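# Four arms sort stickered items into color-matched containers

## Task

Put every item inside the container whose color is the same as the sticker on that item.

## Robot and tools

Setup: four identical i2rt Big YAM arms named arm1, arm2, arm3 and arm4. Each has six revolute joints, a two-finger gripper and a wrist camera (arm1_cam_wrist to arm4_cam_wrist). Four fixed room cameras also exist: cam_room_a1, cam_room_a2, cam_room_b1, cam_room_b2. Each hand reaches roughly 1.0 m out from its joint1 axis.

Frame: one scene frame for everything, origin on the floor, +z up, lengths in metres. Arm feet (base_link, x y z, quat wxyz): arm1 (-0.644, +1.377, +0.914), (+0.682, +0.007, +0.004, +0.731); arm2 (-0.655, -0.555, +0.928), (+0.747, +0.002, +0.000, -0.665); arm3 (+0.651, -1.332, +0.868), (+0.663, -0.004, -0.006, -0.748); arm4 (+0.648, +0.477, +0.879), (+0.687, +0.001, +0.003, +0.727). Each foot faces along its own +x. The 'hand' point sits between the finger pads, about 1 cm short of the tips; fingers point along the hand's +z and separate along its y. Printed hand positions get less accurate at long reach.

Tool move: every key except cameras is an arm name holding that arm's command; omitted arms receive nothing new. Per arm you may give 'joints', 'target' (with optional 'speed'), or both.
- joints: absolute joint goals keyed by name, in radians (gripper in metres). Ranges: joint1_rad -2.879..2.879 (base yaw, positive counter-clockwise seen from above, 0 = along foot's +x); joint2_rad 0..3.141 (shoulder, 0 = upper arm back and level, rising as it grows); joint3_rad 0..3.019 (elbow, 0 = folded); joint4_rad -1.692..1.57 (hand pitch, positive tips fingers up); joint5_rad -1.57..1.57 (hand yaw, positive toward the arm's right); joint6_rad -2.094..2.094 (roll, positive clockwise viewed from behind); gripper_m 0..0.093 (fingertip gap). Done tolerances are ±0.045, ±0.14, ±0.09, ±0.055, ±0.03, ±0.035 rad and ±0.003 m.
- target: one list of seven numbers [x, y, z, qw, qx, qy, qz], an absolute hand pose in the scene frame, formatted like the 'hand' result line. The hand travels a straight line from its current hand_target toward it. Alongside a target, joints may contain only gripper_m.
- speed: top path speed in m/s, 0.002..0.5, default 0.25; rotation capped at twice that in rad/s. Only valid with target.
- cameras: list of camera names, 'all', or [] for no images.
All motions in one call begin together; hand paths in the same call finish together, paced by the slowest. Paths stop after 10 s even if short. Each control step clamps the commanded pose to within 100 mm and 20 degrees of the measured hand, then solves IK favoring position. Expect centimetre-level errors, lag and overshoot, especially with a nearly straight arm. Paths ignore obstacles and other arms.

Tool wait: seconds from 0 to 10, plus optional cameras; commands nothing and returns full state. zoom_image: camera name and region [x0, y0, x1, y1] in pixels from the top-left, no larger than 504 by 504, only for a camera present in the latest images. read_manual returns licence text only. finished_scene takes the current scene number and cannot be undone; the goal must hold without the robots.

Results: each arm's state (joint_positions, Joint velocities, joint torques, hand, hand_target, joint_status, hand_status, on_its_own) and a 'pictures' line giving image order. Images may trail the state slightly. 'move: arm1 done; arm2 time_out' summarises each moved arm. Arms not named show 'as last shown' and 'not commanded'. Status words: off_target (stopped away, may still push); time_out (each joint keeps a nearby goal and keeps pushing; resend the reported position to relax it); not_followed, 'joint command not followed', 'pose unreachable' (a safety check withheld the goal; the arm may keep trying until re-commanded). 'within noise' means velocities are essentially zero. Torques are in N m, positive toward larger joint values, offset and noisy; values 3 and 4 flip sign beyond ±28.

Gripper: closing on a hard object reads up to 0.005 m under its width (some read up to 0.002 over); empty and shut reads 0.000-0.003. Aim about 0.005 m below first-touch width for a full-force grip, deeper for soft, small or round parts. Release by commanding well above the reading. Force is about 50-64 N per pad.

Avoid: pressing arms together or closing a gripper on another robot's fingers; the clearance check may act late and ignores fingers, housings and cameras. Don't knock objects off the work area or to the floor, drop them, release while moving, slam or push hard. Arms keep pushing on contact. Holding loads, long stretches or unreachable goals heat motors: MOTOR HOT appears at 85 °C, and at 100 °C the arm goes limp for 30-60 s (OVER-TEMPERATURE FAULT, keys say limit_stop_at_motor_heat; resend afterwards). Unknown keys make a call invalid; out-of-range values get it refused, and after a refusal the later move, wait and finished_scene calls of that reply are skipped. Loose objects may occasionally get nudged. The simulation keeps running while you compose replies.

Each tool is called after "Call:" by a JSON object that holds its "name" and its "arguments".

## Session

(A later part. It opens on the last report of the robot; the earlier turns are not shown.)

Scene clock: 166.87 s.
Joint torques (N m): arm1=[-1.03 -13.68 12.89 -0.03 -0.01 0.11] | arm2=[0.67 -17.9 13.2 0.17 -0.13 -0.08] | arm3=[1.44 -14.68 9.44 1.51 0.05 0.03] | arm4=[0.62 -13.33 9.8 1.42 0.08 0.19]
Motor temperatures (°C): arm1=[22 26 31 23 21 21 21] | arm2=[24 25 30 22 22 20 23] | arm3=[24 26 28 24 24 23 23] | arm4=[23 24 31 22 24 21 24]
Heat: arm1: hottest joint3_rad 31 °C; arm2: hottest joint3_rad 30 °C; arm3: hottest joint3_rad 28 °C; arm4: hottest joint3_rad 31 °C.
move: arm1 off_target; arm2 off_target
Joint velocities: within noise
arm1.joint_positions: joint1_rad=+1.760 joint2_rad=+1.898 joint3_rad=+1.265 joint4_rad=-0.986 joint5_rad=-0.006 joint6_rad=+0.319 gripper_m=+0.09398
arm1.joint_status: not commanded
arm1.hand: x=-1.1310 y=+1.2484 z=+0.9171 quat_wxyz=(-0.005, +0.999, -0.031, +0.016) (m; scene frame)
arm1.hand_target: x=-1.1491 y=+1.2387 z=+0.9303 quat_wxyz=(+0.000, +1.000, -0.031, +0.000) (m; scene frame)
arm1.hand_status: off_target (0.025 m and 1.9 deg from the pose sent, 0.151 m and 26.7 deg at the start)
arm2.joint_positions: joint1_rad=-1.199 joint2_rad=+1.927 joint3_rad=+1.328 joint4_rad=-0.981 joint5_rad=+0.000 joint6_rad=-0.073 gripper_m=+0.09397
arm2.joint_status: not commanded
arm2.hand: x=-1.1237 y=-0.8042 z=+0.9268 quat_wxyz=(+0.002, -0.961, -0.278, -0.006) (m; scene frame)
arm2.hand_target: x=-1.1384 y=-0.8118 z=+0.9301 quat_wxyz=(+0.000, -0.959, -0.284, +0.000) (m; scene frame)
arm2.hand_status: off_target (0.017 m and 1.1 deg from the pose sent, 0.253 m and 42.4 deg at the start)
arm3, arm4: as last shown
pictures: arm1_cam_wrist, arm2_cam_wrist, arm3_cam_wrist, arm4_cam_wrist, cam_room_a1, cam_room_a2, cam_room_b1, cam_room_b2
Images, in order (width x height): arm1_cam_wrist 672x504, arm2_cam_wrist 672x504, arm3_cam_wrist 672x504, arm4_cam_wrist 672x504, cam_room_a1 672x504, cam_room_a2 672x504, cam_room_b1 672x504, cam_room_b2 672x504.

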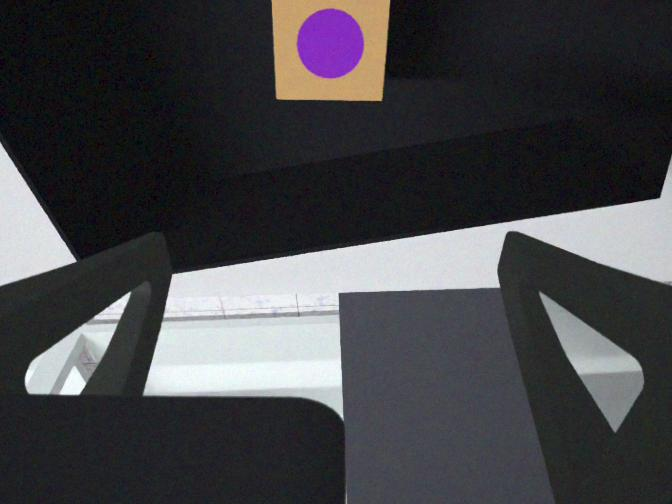

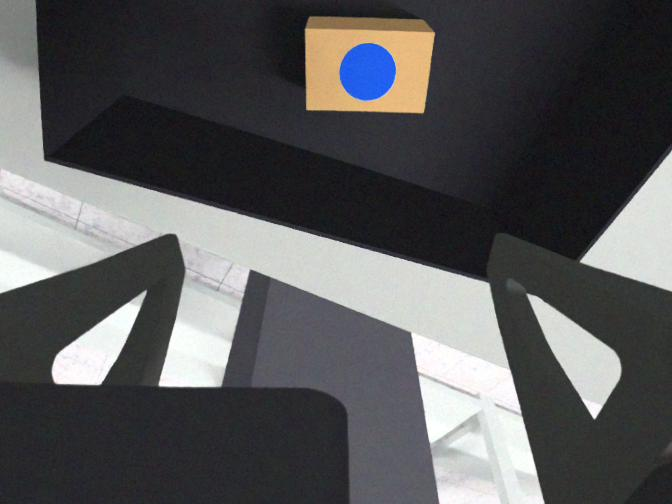

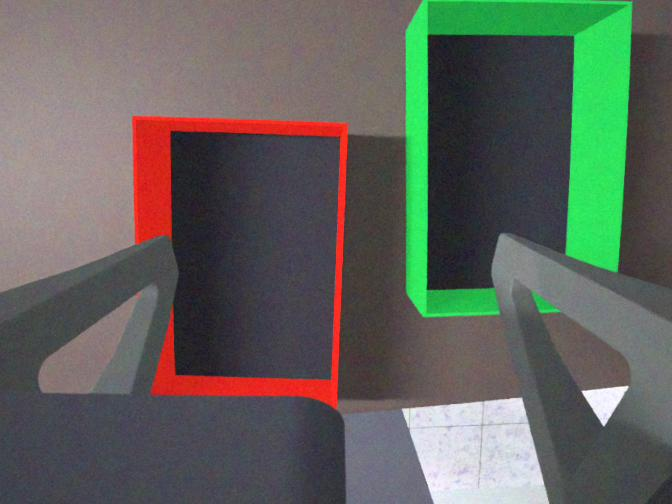

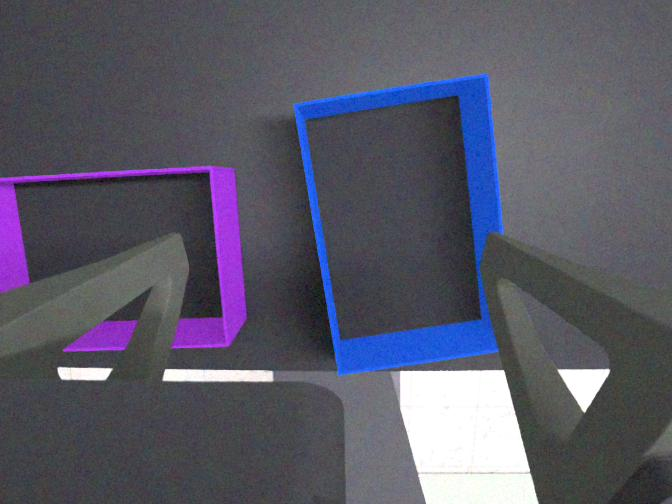

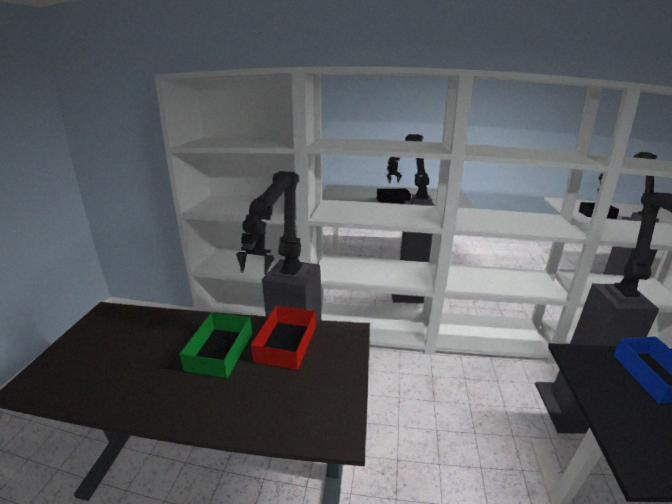

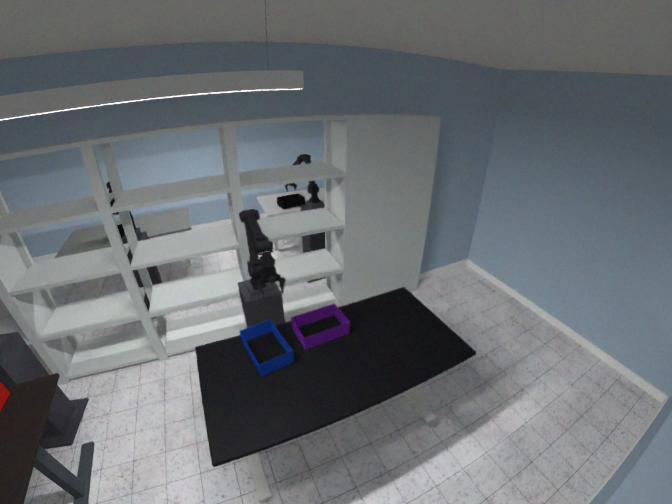

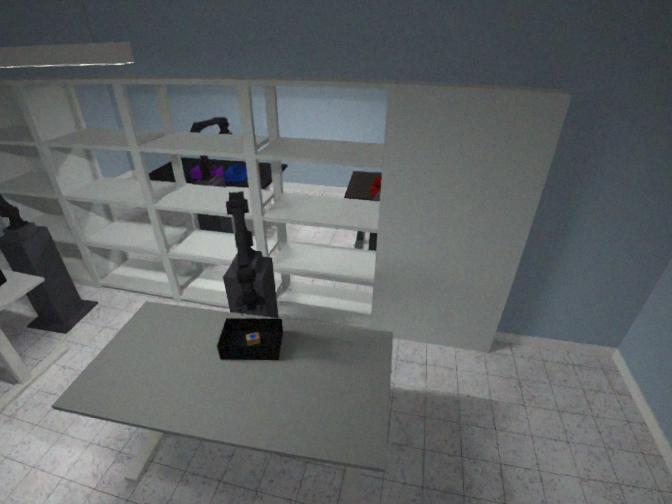

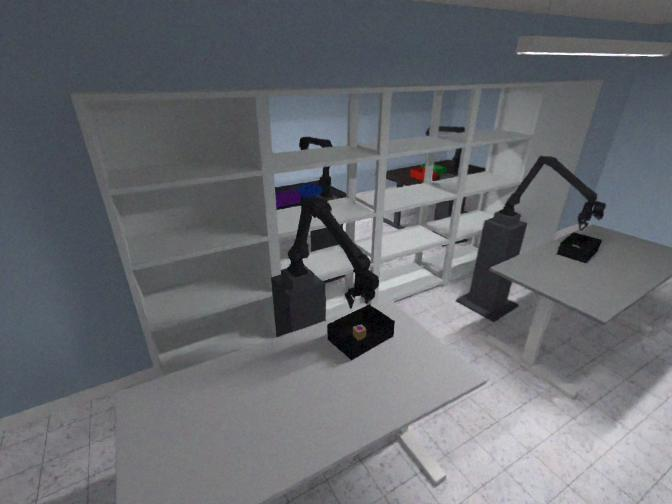

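Call:
{"name": "move", "arguments": {"arm1": {"target": [-1.168, 1.238, 0.86, 0, 0.9995, -0.0305, 0]}, "arm2": {"target": [-1.155, -0.803, 0.86, 0, 0.959, 0.284, 0]}, "cameras": ["arm1_cam_wrist", "arm2_cam_wrist"]}}

Scene clock: 189.70 s.
Joint torques (N m): arm1=[-1.85 -16.44 11.23 0.87 0.03 0.02] | arm2=[0.5 -19.6 11.79 1.1 -0.12 -0.07] | arm3=[1.49 -14.68 9.42 1.5 0.05 0.03] | arm4=[1.03 -13.63 9.84 1.37 0.08 0.16]
Motor temperatures (°C): arm1=[22 25 34 23 21 21 21] | arm2=[24 25 31 22 22 20 23] | arm3=[24 26 28 24 24 23 23] | arm4=[23 24 31 22 24 21 24]
Heat: arm1: hottest joint3_rad 34 °C; arm2: hottest joint3_rad 31 °C; arm3: hottest joint3_rad 28 °C; arm4: hottest joint3_rad 31 °C.
move: arm1 off_target; arm2 off_target
Joint velocities: within noise
arm1.joint_positions: joint1_rad=+1.760 joint2_rad=+2.056 joint3_rad=+1.287 joint4_rad=-0.881 joint5_rad=-0.006 joint6_rad=+0.319 gripper_m=+0.09398
arm1.joint_status: not commanded
arm1.hand: x=-1.1413 y=+1.2462 z=+0.8443 quat_wxyz=(-0.010, +0.999, -0.031, +0.031) (m; scene frame)
arm1.hand_target: x=-1.1669 y=+1.2383 z=+0.8609 quat_wxyz=(+0.000, +1.000, -0.031, +0.000) (m; scene frame)
arm1.hand_status: off_target (0.032 m and 3.7 deg from the pose sent, 0.069 m and 1.9 deg at the start)
arm2.joint_positions: joint1_rad=-1.223 joint2_rad=+2.065 joint3_rad=+1.331 joint4_rad=-0.873 joint5_rad=+0.000 joint6_rad=-0.101 gripper_m=+0.09397
arm2.joint_status: not commanded
arm2.hand: x=-1.1340 y=-0.7949 z=+0.8564 quat_wxyz=(+0.005, -0.960, -0.279, -0.020) (m; scene frame)
arm2.hand_target: x=-1.1543 y=-0.8025 z=+0.8607 quat_wxyz=(+0.000, -0.959, -0.284, +0.000) (m; scene frame)
arm2.hand_status: off_target (0.023 m and 2.4 deg from the pose sent, 0.074 m and 1.1 deg at the start)
arm3, arm4: as last shown
pictures: arm1_cam_wrist, arm2_cam_wrist
Images, in order (width x height): arm1_cam_wrist 672x504, arm2_cam_wrist 672x504.

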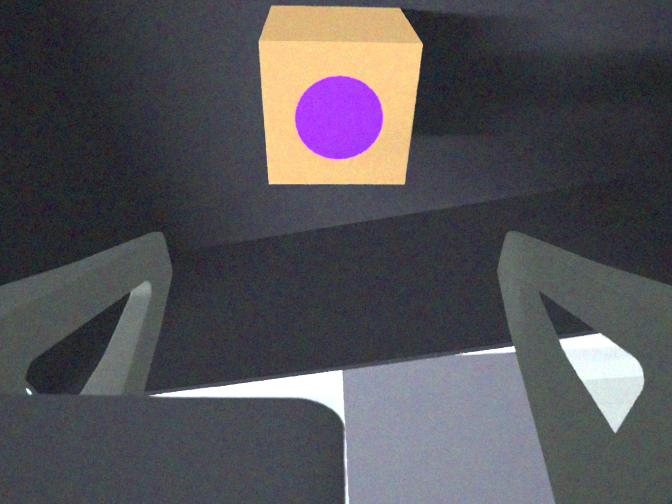

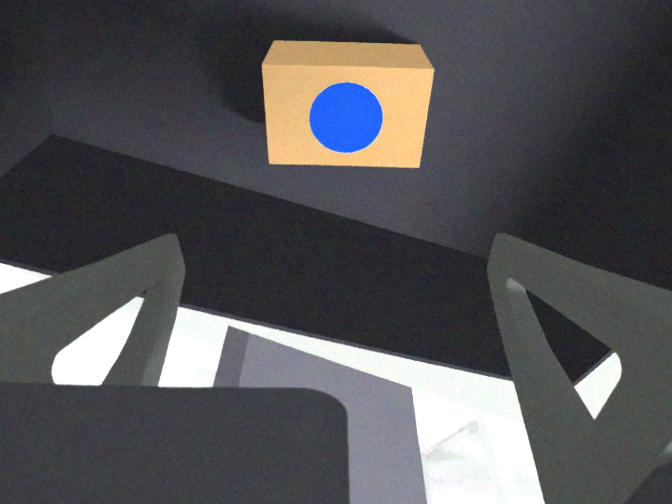

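Call:
{"name": "move", "arguments": {"arm1": {"target": [-1.179, 1.240, 0.772, -0.0009, 0.999, -0.0305, -0.0305], "speed": 0.12}, "arm2": {"target": [-1.165, -0.804, 0.763, 0.0062, 0.959, 0.284, -0.0209], "speed": 0.12}, "cameras": ["arm1_cam_wrist", "arm2_cam_wrist"]}}

Scene clock: 208.13 s.
Joint torques (N m): arm1=[-1.2 -15.21 8.34 0.9 0.12 0.02] | arm2=[0.09 -19.37 10.24 1.31 -0.18 -0.07] | arm3=[1.49 -14.62 9.44 1.51 0.04 0.03] | arm4=[0.85 -13.92 9.77 1.4 0.09 0.15]
Motor temperatures (°C): arm1=[22 26 33 23 21 21 21] | arm2=[24 27 33 22 22 20 23] | arm3=[24 26 29 24 24 23 23] | arm4=[23 24 32 22 24 21 24]
Heat: arm1: hottest joint3_rad 33 °C; arm2: hottest joint3_rad 33 °C; arm3: hottest joint3_rad 29 °C; arm4: hottest joint3_rad 32 °C.
move: arm1 off_target; arm2 off_target
Joint velocities: within noise
arm1.joint_positions: joint1_rad=+1.760 joint2_rad=+2.200 joint3_rad=+1.287 joint4_rad=-0.642 joint5_rad=+0.011 joint6_rad=+0.319 gripper_m=+0.09398
arm1.joint_status: not commanded
arm1.hand: x=-1.1659 y=+1.2431 z=+0.7707 quat_wxyz=(-0.004, +0.999, -0.031, -0.017) (m; scene frame)
arm1.hand_target: x=-1.1788 y=+1.2401 z=+0.7724 quat_wxyz=(-0.001, +0.999, -0.031, -0.031) (m; scene frame)
arm1.hand_status: off_target (0.014 m and 1.6 deg from the pose sent, 0.082 m and 7.1 deg at the start)
arm2.joint_positions: joint1_rad=-1.225 joint2_rad=+2.232 joint3_rad=+1.332 joint4_rad=-0.648 joint5_rad=-0.004 joint6_rad=-0.108 gripper_m=+0.09397
arm2.joint_status: not commanded
arm2.hand: x=-1.1480 y=-0.8009 z=+0.7693 quat_wxyz=(-0.003, -0.959, -0.282, +0.010) (m; scene frame)
arm2.hand_target: x=-1.1645 y=-0.8037 z=+0.7636 quat_wxyz=(-0.006, -0.959, -0.284, +0.021) (m; scene frame)
arm2.hand_status: off_target (0.018 m and 1.3 deg from the pose sent, 0.099 m and 4.8 deg at the start)
arm3, arm4: as last shown
pictures: arm1_cam_wrist, arm2_cam_wrist
Images, in order (width x height): arm1_cam_wrist 672x504, arm2_cam_wrist 672x504.

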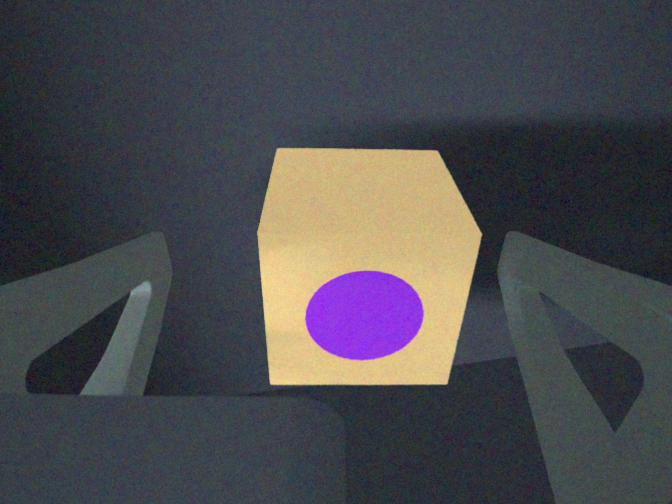

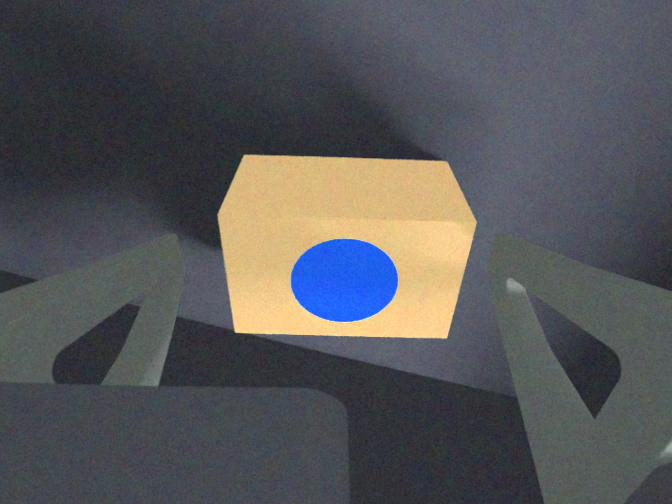

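Call:
{"name": "move", "arguments": {"arm1": {"target": [-1.157, 1.246, 0.750, -0.0009, 0.999, -0.0305, -0.0305], "speed": 0.1}, "arm2": {"target": [-1.157, -0.798, 0.748, 0.0062, 0.959, 0.284, -0.0209], "speed": 0.1}, "cameras": ["arm1_cam_wrist", "arm2_cam_wrist"]}}

Scene clock: 213.93 s.
Joint torques (N m): arm1=[-1.73 -15.27 6.3 1.05 0.11 0.02] | arm2=[-0.03 -18.55 7.87 1.36 -0.18 -0.07] | arm3=[1.49 -14.56 9.39 1.54 0.05 0.03] | arm4=[1.38 -13.8 9.78 1.35 0.07 0.14]
Motor temperatures (°C): arm1=[22 26 33 23 21 21 21] | arm2=[24 27 32 22 22 20 23] | arm3=[24 26 29 24 24 23 23] | arm4=[23 24 32 22 24 21 24]
Heat: arm1: hottest joint3_rad 33 °C; arm2: hottest joint3_rad 32 °C; arm3: hottest joint3_rad 29 °C; arm4: hottest joint3_rad 32 °C.
move: arm1 done; arm2 off_target
Joint velocities: within noise
arm1.joint_positions: joint1_rad=+1.760 joint2_rad=+2.205 joint3_rad=+1.235 joint4_rad=-0.560 joint5_rad=+0.011 joint6_rad=+0.319 gripper_m=+0.09398
arm1.joint_status: not commanded
arm1.hand: x=-1.1562 y=+1.2458 z=+0.7561 quat_wxyz=(+0.000, +0.999, -0.031, -0.029) (m; scene frame)
arm1.hand_target: x=-1.1569 y=+1.2461 z=+0.7500 quat_wxyz=(-0.001, +0.999, -0.031, -0.030) (m; scene frame)
arm1.hand_status: done (0.006 m and 0.2 deg from the pose sent, 0.023 m and 1.6 deg at the start)
arm2.joint_positions: joint1_rad=-1.229 joint2_rad=+2.238 joint3_rad=+1.332 joint4_rad=-0.604 joint5_rad=-0.005 joint6_rad=-0.112 gripper_m=+0.09397
arm2.joint_status: not commanded
arm2.hand: x=-1.1567 y=-0.8033 z=+0.7662 quat_wxyz=(-0.006, -0.959, -0.282, +0.028) (m; scene frame)
arm2.hand_target: x=-1.1564 y=-0.7978 z=+0.7485 quat_wxyz=(-0.006, -0.959, -0.284, +0.021) (m; scene frame)
arm2.hand_status: off_target (0.019 m and 0.9 deg from the pose sent, 0.023 m and 1.4 deg at the start)
arm3, arm4: as last shown
pictures: arm1_cam_wrist, arm2_cam_wrist
Images, in order (width x height): arm1_cam_wrist 672x504, arm2_cam_wrist 672x504.

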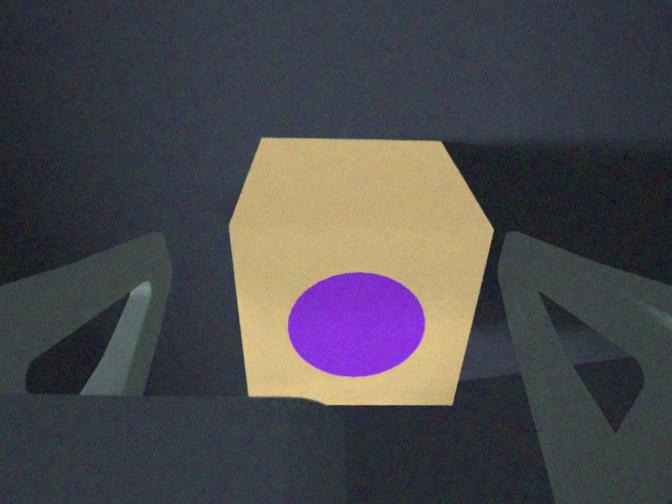

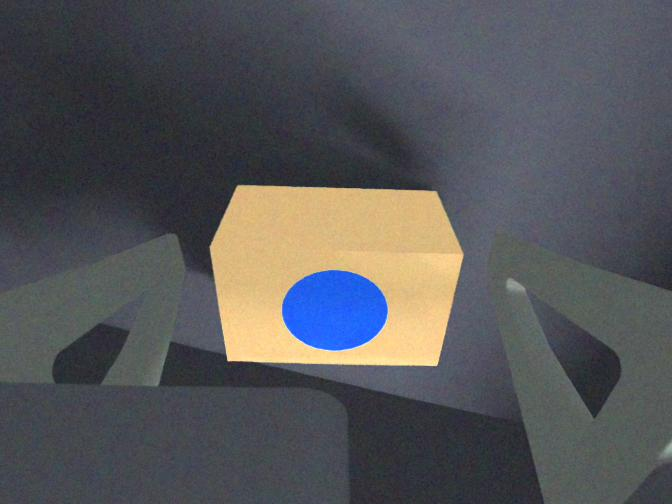

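Call:
{"name": "move", "arguments": {"arm1": {"target": [-1.147, 1.2465, 0.748, -0.0009, 0.999, -0.0305, -0.0305], "speed": 0.1}, "arm2": {"target": [-1.139, -0.786, 0.745, 0.0062, 0.959, 0.284, -0.0209], "speed": 0.1}, "cameras": ["arm1_cam_wrist", "arm2_cam_wrist"]}}

Scene clock: 232.23 s.
Joint torques (N m): arm1=[-1.08 -15.5 5.76 0.98 0.12 0.08] | arm2=[0.03 -20.31 5.91 1.39 -0.19 -0.08] | arm3=[1.38 -14.51 9.44 1.54 0.05 0.03] | arm4=[0.67 -13.63 9.95 1.32 0.07 0.15]
Motor temperatures (°C): arm1=[22 27 31 23 21 21 21] | arm2=[24 27 31 22 22 20 23] | arm3=[24 26 29 24 24 23 23] | arm4=[23 24 32 22 24 21 24]
Heat: arm1: hottest joint3_rad 31 °C; arm2: hottest joint3_rad 31 °C; arm3: hottest joint3_rad 29 °C; arm4: hottest joint3_rad 32 °C.
move: arm1 done; arm2 off_target
Joint velocities: within noise
arm1.joint_positions: joint1_rad=+1.760 joint2_rad=+2.205 joint3_rad=+1.205 joint4_rad=-0.537 joint5_rad=+0.011 joint6_rad=+0.319 gripper_m=+0.09398
arm1.joint_status: not commanded
arm1.hand: x=-1.1452 y=+1.2488 z=+0.7495 quat_wxyz=(-0.002, +0.999, -0.031, -0.025) (m; scene frame)
arm1.hand_target: x=-1.1469 y=+1.2466 z=+0.7480 quat_wxyz=(-0.001, +0.999, -0.031, -0.030) (m; scene frame)
arm1.hand_status: done (0.003 m and 0.6 deg from the pose sent, 0.012 m and 0.2 deg at the start)
arm2.joint_positions: joint1_rad=-1.234 joint2_rad=+2.238 joint3_rad=+1.278 joint4_rad=-0.556 joint5_rad=-0.005 joint6_rad=-0.117 gripper_m=+0.09397
arm2.joint_status: not commanded
arm2.hand: x=-1.1416 y=-0.7924 z=+0.7539 quat_wxyz=(-0.006, -0.959, -0.281, +0.025) (m; scene frame)
arm2.hand_target: x=-1.1388 y=-0.7860 z=+0.7451 quat_wxyz=(-0.006, -0.959, -0.284, +0.021) (m; scene frame)
arm2.hand_status: off_target (0.011 m and 0.6 deg from the pose sent, 0.033 m and 0.9 deg at the start)
arm3, arm4: as last shown
pictures: arm1_cam_wrist, arm2_cam_wrist
Images, in order (width x height): arm1_cam_wrist 672x504, arm2_cam_wrist 672x504.

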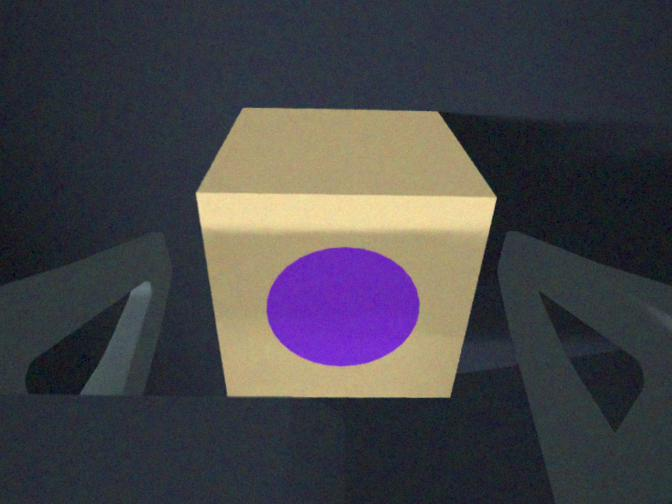

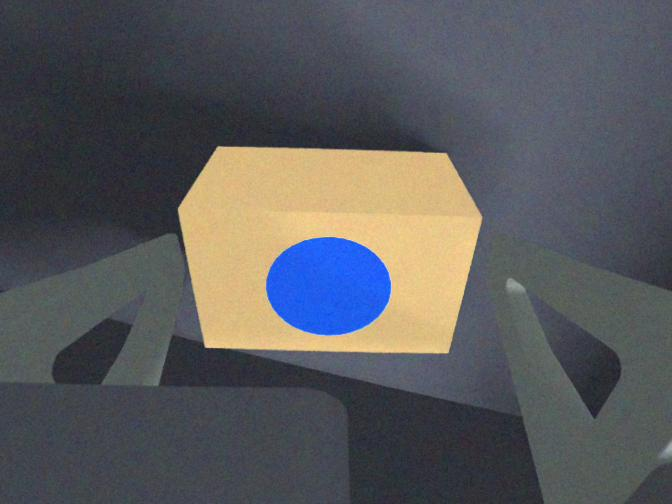

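Call:
{"name": "move", "arguments": {"arm1": {"joints": {"gripper_m": 0.035}}, "arm2": {"joints": {"gripper_m": 0.045}}, "cameras": ["arm1_cam_wrist", "arm2_cam_wrist"]}}

Scene clock: 239.63 s.
Joint torques (N m): arm1=[-1.03 -15.21 5.65 1.01 0.08 0.11] | arm2=[-0.03 -20.19 5.91 1.35 -0.15 -0.07] | arm3=[1.44 -14.62 9.42 1.5 0.04 0.02] | arm4=[1.03 -13.57 9.85 1.26 0.08 0.18]
Motor temperatures (°C): arm1=[22 27 31 23 21 21 21] | arm2=[24 28 30 22 22 20 23] | arm3=[24 26 29 24 24 23 23] | arm4=[23 24 32 22 24 21 24]
Heat: arm1: hottest joint3_rad 31 °C; arm2: hottest joint3_rad 30 °C; arm3: hottest joint3_rad 29 °C; arm4: hottest joint3_rad 32 °C.
move: arm1 off_target; arm2 off_target
Joint velocities: within noise
arm1.joint_positions: joint1_rad=+1.760 joint2_rad=+2.205 joint3_rad=+1.205 joint4_rad=-0.536 joint5_rad=+0.012 joint6_rad=+0.319 gripper_m=+0.05306
arm1.joint_status: gripper_m off_target (ended at +0.05308, target +0.03500)
arm1.hand: x=-1.1455 y=+1.2488 z=+0.7495 quat_wxyz=(-0.002, +0.999, -0.031, -0.026) (m; scene frame)
arm1.hand_target: x=-1.1469 y=+1.2466 z=+0.7480 quat_wxyz=(-0.001, +0.999, -0.031, -0.030) (m; scene frame)
arm1.hand_status: not commanded
arm2.joint_positions: joint1_rad=-1.234 joint2_rad=+2.238 joint3_rad=+1.278 joint4_rad=-0.556 joint5_rad=-0.005 joint6_rad=-0.118 gripper_m=+0.06906
arm2.joint_status: gripper_m off_target (ended at +0.06909, target +0.04500)
arm2.hand: x=-1.1418 y=-0.7925 z=+0.7539 quat_wxyz=(-0.006, -0.959, -0.282, +0.025) (m; scene frame)
arm2.hand_target: x=-1.1388 y=-0.7859 z=+0.7451 quat_wxyz=(-0.006, -0.959, -0.284, +0.021) (m; scene frame)
arm2.hand_status: not commanded
arm3.joint_positions: joint1_rad=+1.685 joint2_rad=+1.397 joint3_rad=+1.340 joint4_rad=-1.019 joint5_rad=+0.000 joint6_rad=-0.008 gripper_m=+0.09398
arm3.joint_status: not commanded
arm3.hand: x=+1.1719 y=-1.3316 z=+1.1448 quat_wxyz=(-0.245, +0.002, -0.969, +0.008) (m; scene frame)
arm3.hand_target: x=+1.1734 y=-1.3290 z=+1.1544 quat_wxyz=(-0.259, +0.001, -0.966, +0.007) (m; scene frame)
arm3.hand_status: not commanded
arm4.joint_positions: joint1_rad=-1.633 joint2_rad=+1.387 joint3_rad=+1.333 joint4_rad=-1.020 joint5_rad=+0.001 joint6_rad=-0.013 gripper_m=+0.09398
arm4.joint_status: not commanded
arm4.hand: x=+1.1671 y=+0.4749 z=+1.1548 quat_wxyz=(-0.243, +0.004, -0.970, +0.004) (m; scene frame)
arm4.hand_target: x=+1.1721 y=+0.4764 z=+1.1629 quat_wxyz=(-0.257, -0.001, -0.967, +0.002) (m; scene frame)
arm4.hand_status: not commanded
pictures: arm1_cam_wrist, arm2_cam_wrist
Images, in order (width x height): arm1_cam_wrist 672x504, arm2_cam_wrist 672x504.

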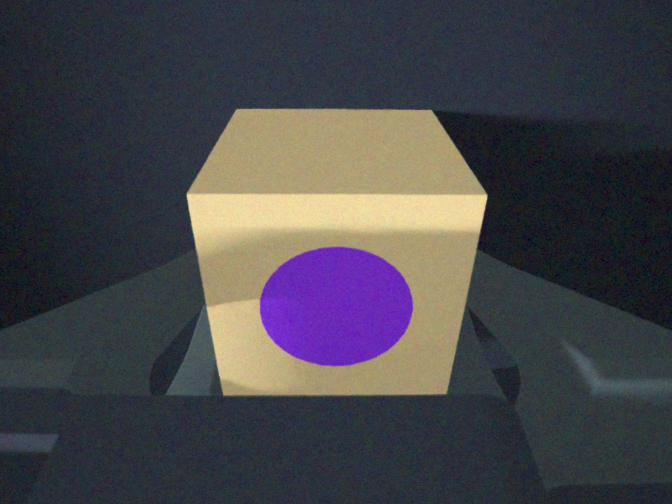

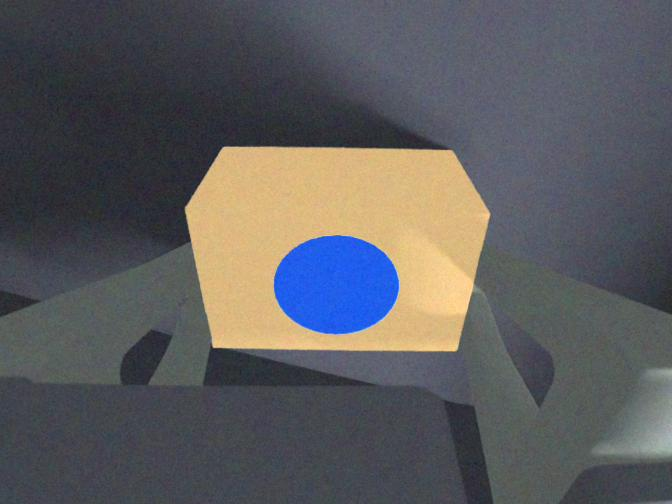

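Call:
{"name": "move", "arguments": {"arm1": {"target": [-1.13, 1.2488, 1.05, 0, 0.9995, -0.0305, 0]}, "arm2": {"target": [-1.13, -0.79, 1.05, 0, 0.959, 0.284, 0]}, "arm4": {"joints": {"joint1_rad": 1.515, "joint2_rad": 0.1, "joint3_rad": 0.48, "joint4_rad": -0.38}}}}

Scene clock: 248.47 s.
Joint torques (N m): arm1=[-2.2 -13.63 13.78 0.02 -0.01 -0.02] | arm2=[1.26 -17.96 13.61 0.14 0.11 0.08] | arm3=[1.49 -14.56 9.39 1.48 0.05 0.02] | arm4=[1.08 3.14 9.43 2.04 0.18 0.15]
Motor temperatures (°C): arm1=[22 27 31 23 21 21 21] | arm2=[24 28 30 22 22 20 23] | arm3=[24 26 29 24 24 23 23] | arm4=[23 24 32 22 24 21 24]
Heat: arm1: hottest joint3_rad 31 °C; arm2: hottest joint3_rad 30 °C; arm3: hottest joint3_rad 29 °C; arm4: hottest joint3_rad 32 °C.
move: arm1 off_target; arm2 off_target; arm4 done
Joint velocities: within noise
arm1.joint_positions: joint1_rad=+1.760 joint2_rad=+1.726 joint3_rad=+1.353 joint4_rad=-1.253 joint5_rad=-0.005 joint6_rad=+0.319 gripper_m=+0.05306
arm1.joint_status: not commanded
arm1.hand: x=-1.1155 y=+1.2519 z=+1.0308 quat_wxyz=(-0.007, +0.999, -0.031, +0.019) (m; scene frame)
arm1.hand_target: x=-1.1292 y=+1.2491 z=+1.0501 quat_wxyz=(+0.000, +1.000, -0.031, +0.000) (m; scene frame)
arm1.hand_status: off_target (0.024 m and 2.3 deg from the pose sent, 0.301 m and 3.0 deg at the start)
arm2.joint_positions: joint1_rad=-1.234 joint2_rad=+1.766 joint3_rad=+1.420 joint4_rad=-1.240 joint5_rad=-0.005 joint6_rad=-0.118 gripper_m=+0.06906
arm2.joint_status: not commanded
arm2.hand: x=-1.1203 y=-0.7827 z=+1.0403 quat_wxyz=(+0.000, -0.959, -0.282, -0.009) (m; scene frame)
arm2.hand_target: x=-1.1297 y=-0.7898 z=+1.0500 quat_wxyz=(+0.000, -0.959, -0.284, +0.000) (m; scene frame)
arm2.hand_status: off_target (0.016 m and 1.1 deg from the pose sent, 0.296 m and 3.0 deg at the start)
arm3: as last shown
arm4.joint_positions: joint1_rad=+1.512 joint2_rad=+0.105 joint3_rad=+0.477 joint4_rad=-0.397 joint5_rad=-0.003 joint6_rad=-0.012 gripper_m=+0.09401
arm4.joint_status: all done
arm4.hand: x=+0.3955 y=+0.4792 z=+1.2507 quat_wxyz=(-0.003, +0.714, +0.003, -0.700) (m; scene frame)
arm4.hand_target: x=+0.3972 y=+0.4789 z=+1.2577 quat_wxyz=(+0.002, +0.706, -0.001, -0.709) (m; scene frame)
arm4.hand_status: not commanded
pictures: arm1_cam_wrist, arm2_cam_wrist, arm3_cam_wrist, arm4_cam_wrist, cam_room_a1, cam_room_a2, cam_room_b1, cam_room_b2
Images, in order (width x height): arm1_cam_wrist 672x504, arm2_cam_wrist 672x504, arm3_cam_wrist 672x504, arm4_cam_wrist 672x504, cam_room_a1 672x504, cam_room_a2 672x504, cam_room_b1 672x504, cam_room_b2 672x504.

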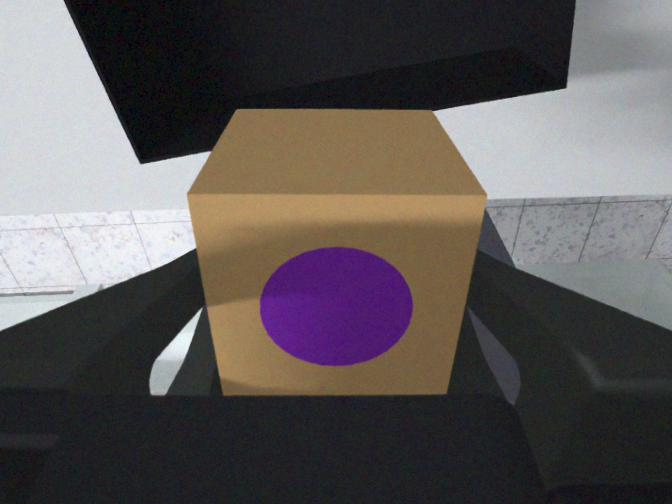

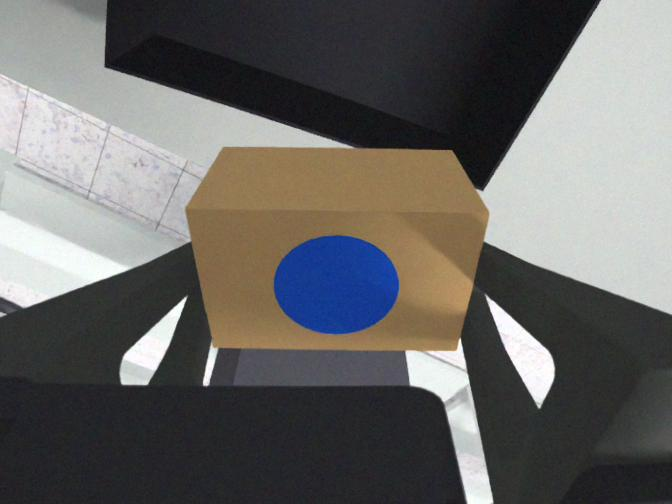

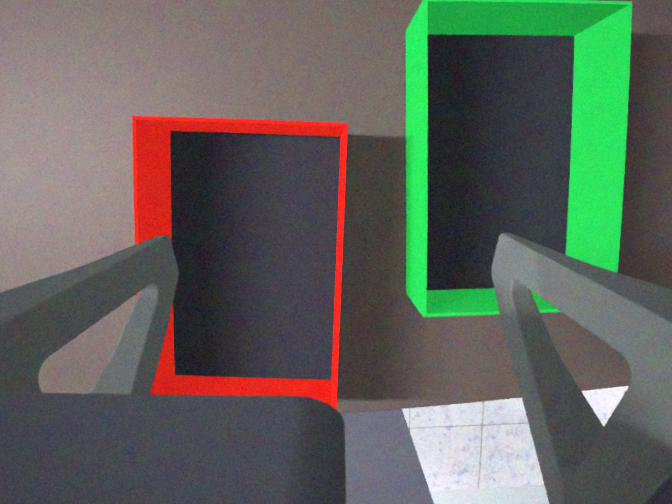

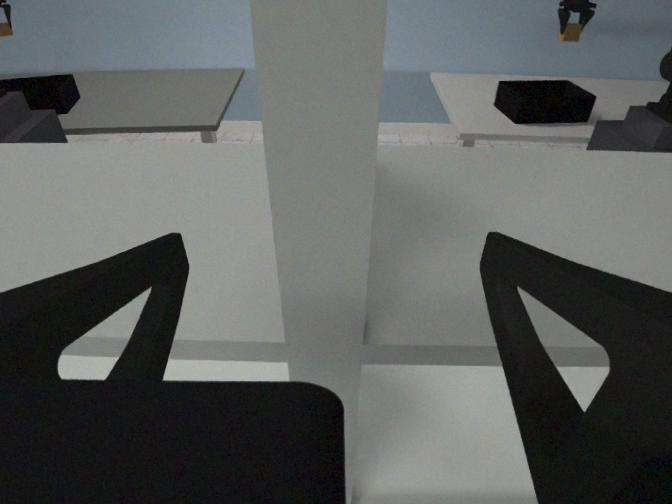

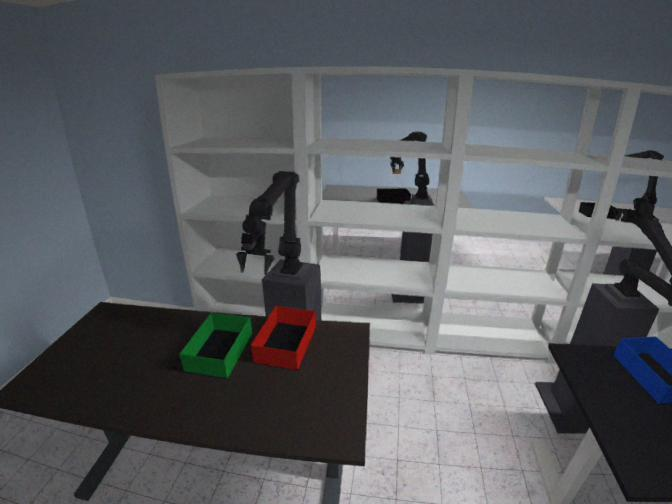

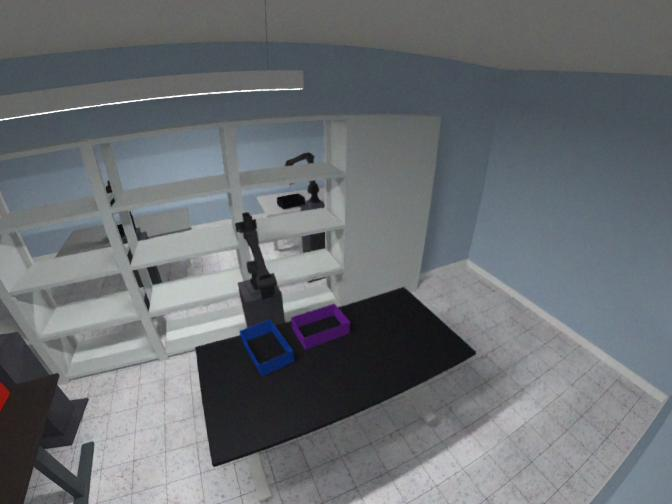

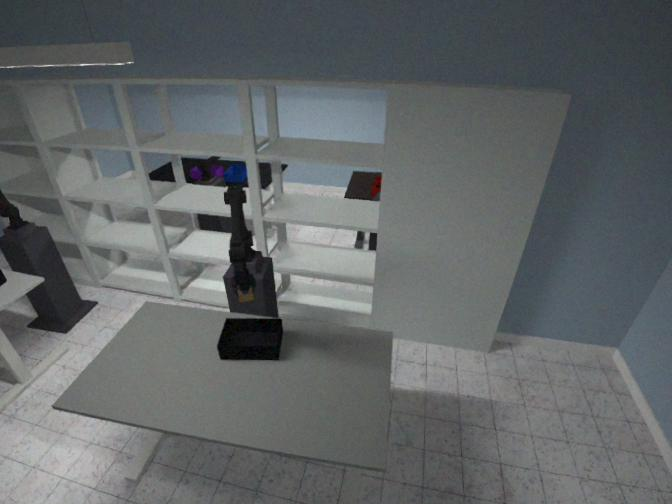

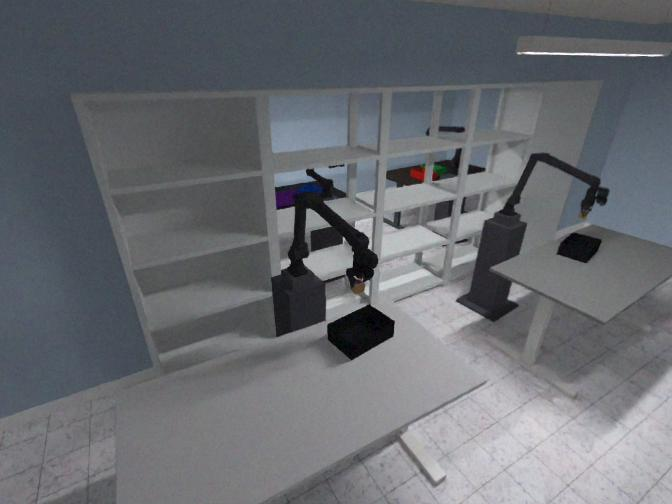

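Call:
{"name": "zoom_image", "arguments": {"camera": "arm4_cam_wrist", "region": [180, 0, 672, 400]}}

Call:
{"name": "zoom_image", "arguments": {"camera": "cam_room_b2", "region": [260, 80, 560, 320]}}

Call:
{"name": "zoom_image", "arguments": {"camera": "cam_room_a1", "region": [280, 60, 672, 360]}}

Scaled by 1.024.

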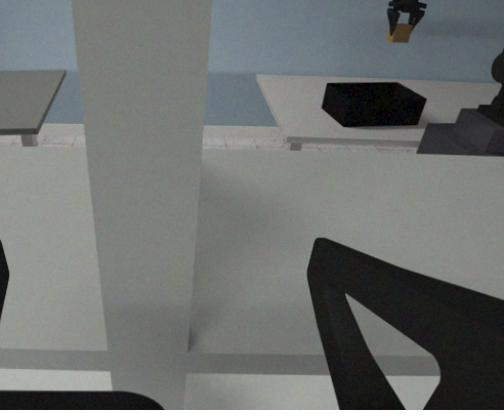

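Scaled by 1.680.

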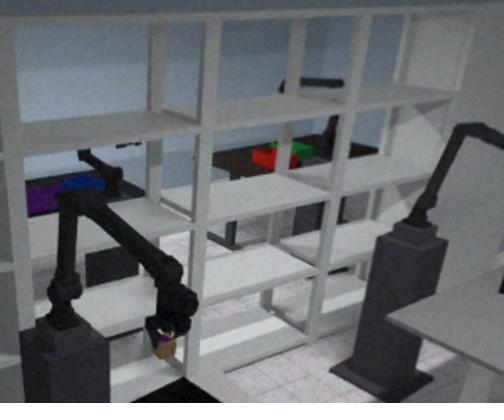

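Scaled by 1.286.

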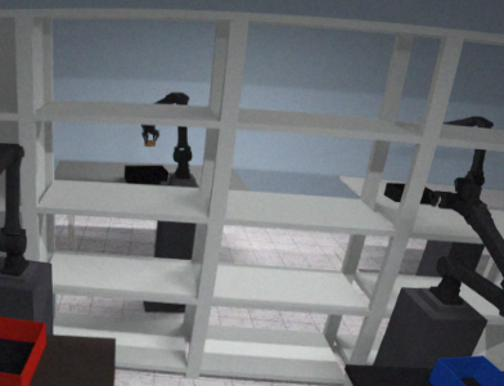

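Call:
{"name": "move", "arguments": {"arm1": {"joints": {"joint1_rad": -2.249, "joint2_rad": 0.15, "joint3_rad": 0.5, "joint4_rad": -0.35, "joint5_rad": 0, "joint6_rad": 0}}, "arm2": {"joints": {"joint1_rad": 2.125, "joint2_rad": 0.15, "joint3_rad": 0.5, "joint4_rad": -0.35, "joint5_rad": 0, "joint6_rad": 0}}, "arm4": {"joints": {"joint1_rad": 0.906, "joint2_rad": 0.15, "joint3_rad": 0.5, "joint4_rad": -0.35, "joint5_rad": 0, "joint6_rad": 1.57}}}}

Scene clock: 338.23 s.
Joint torques (N m): arm1=[-1.85 4.95 12.05 2.74 -0.08 -0.05] | arm2=[1.08 1.55 11.07 3.48 0.14 0.2] | arm3=[1.55 -14.62 9.43 1.52 0.04 0.03] | arm4=[0.44 3.31 11.04 2.24 0.14 0.09]
Motor temperatures (°C): arm1=[22 26 34 23 21 21 23] | arm2=[24 28 36 22 22 20 25] | arm3=[24 26 29 24 24 23 23] | arm4=[23 22 36 22 24 21 24]
Heat: arm1: hottest joint3_rad 34 °C; arm2: hottest joint3_rad 36 °C; arm3: hottest joint3_rad 29 °C; arm4: hottest joint3_rad 36 °C.
move: arm1 done; arm2 done; arm4 done
Joint velocities: within noise
arm1.joint_positions: joint1_rad=-2.243 joint2_rad=+0.153 joint3_rad=+0.493 joint4_rad=-0.377 joint5_rad=+0.002 joint6_rad=+0.007 gripper_m=+0.05306
arm1.joint_status: all done
arm1.hand: x=-0.4211 y=+1.2260 z=+1.2838 quat_wxyz=(-0.658, -0.216, -0.692, +0.205) (m; scene frame)
arm1.hand_target: x=-0.4228 y=+1.2258 z=+1.2954 quat_wxyz=(-0.669, -0.211, -0.680, +0.213) (m; scene frame)
arm1.hand_status: not commanded
arm2.joint_positions: joint1_rad=+2.121 joint2_rad=+0.157 joint3_rad=+0.512 joint4_rad=-0.372 joint5_rad=-0.003 joint6_rad=-0.014 gripper_m=+0.06913
arm2.joint_status: all done
arm2.hand: x=-0.4498 y=-0.3939 z=+1.3146 quat_wxyz=(-0.665, +0.239, -0.670, -0.227) (m; scene frame)
arm2.hand_target: x=-0.4501 y=-0.3937 z=+1.3142 quat_wxyz=(-0.669, +0.232, -0.667, -0.234) (m; scene frame)
arm2.hand_status: not commanded
arm3: as last shown
arm4.joint_positions: joint1_rad=+0.910 joint2_rad=+0.145 joint3_rad=+0.477 joint4_rad=-0.369 joint5_rad=-0.001 joint6_rad=+1.556 gripper_m=+0.09404
arm4.joint_status: all done
arm4.hand: x=+0.4328 y=+0.6287 z=+1.2476 quat_wxyz=(+0.320, +0.338, -0.635, -0.616) (m; scene frame)
arm4.hand_target: x=+0.4346 y=+0.6290 z=+1.2647 quat_wxyz=(+0.329, +0.326, -0.627, -0.627) (m; scene frame)
arm4.hand_status: not commanded
pictures: arm1_cam_wrist, arm2_cam_wrist, arm3_cam_wrist, arm4_cam_wrist, cam_room_a1, cam_room_a2, cam_room_b1, cam_room_b2
Images, in order (width x height): arm1_cam_wrist 672x504, arm2_cam_wrist 672x504, arm3_cam_wrist 672x504, arm4_cam_wrist 672x504, cam_room_a1 672x504, cam_room_a2 672x504, cam_room_b1 672x504, cam_room_b2 672x504.

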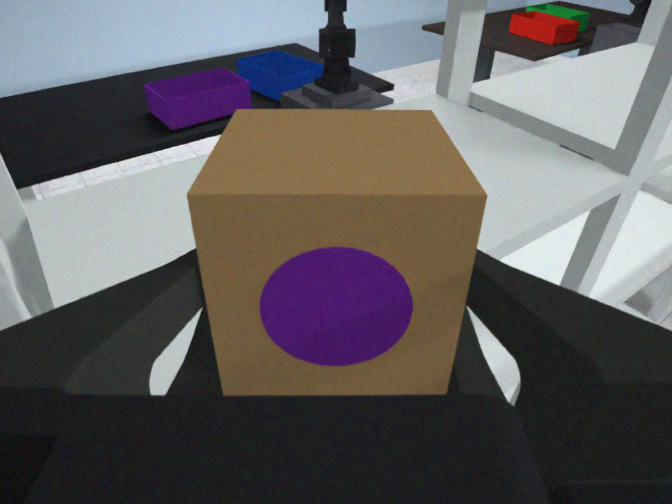

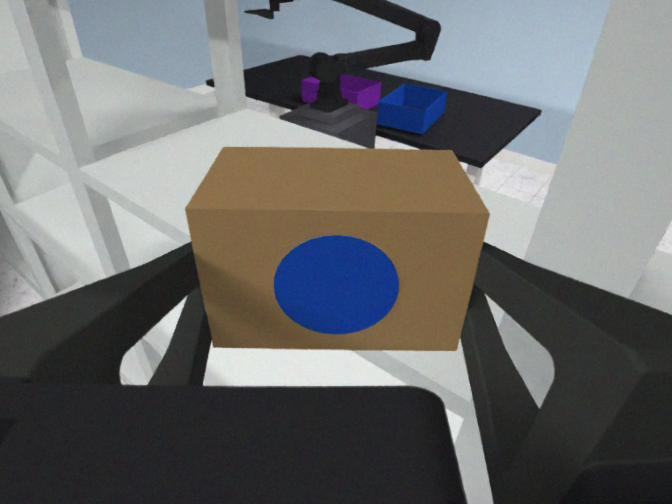

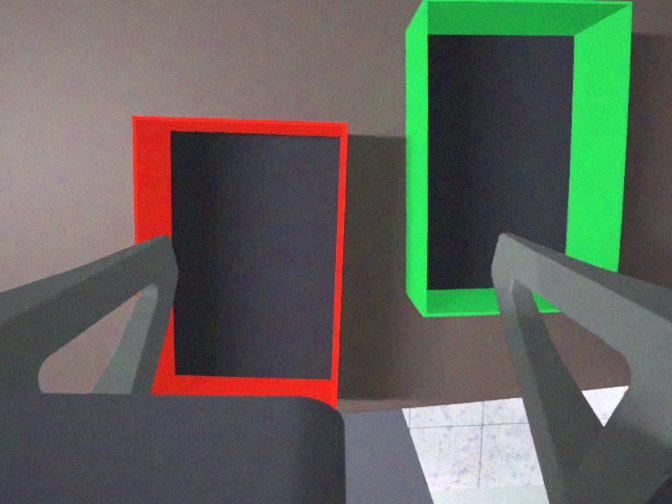

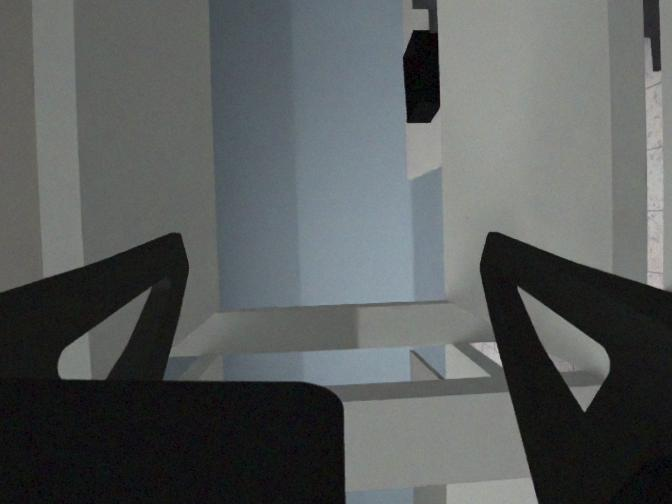

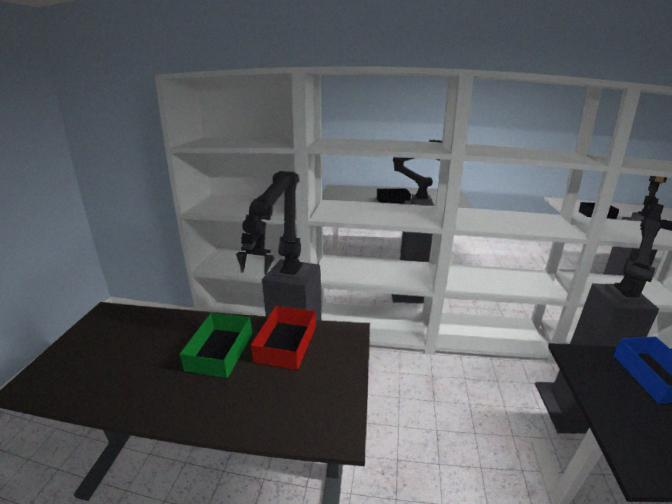

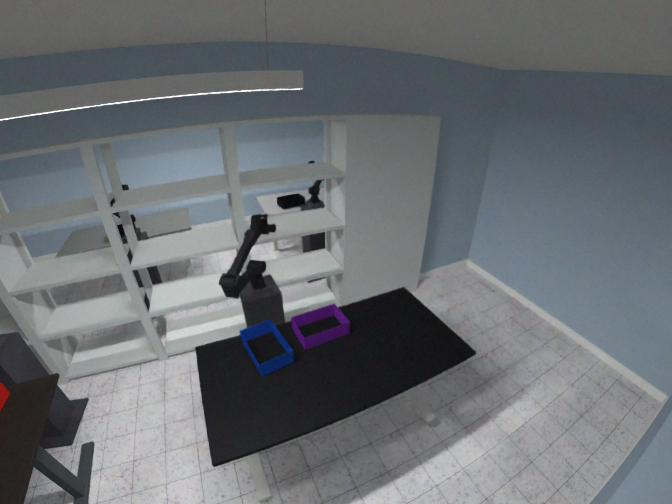

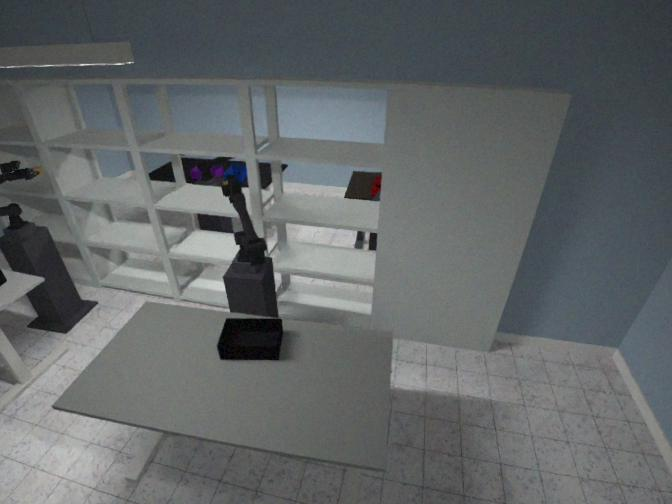

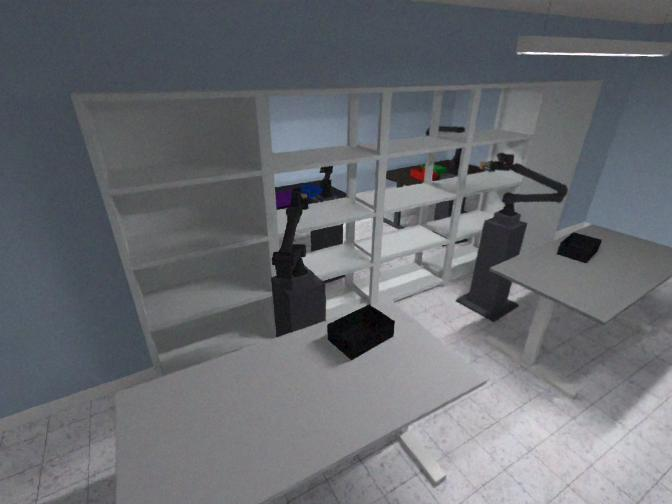

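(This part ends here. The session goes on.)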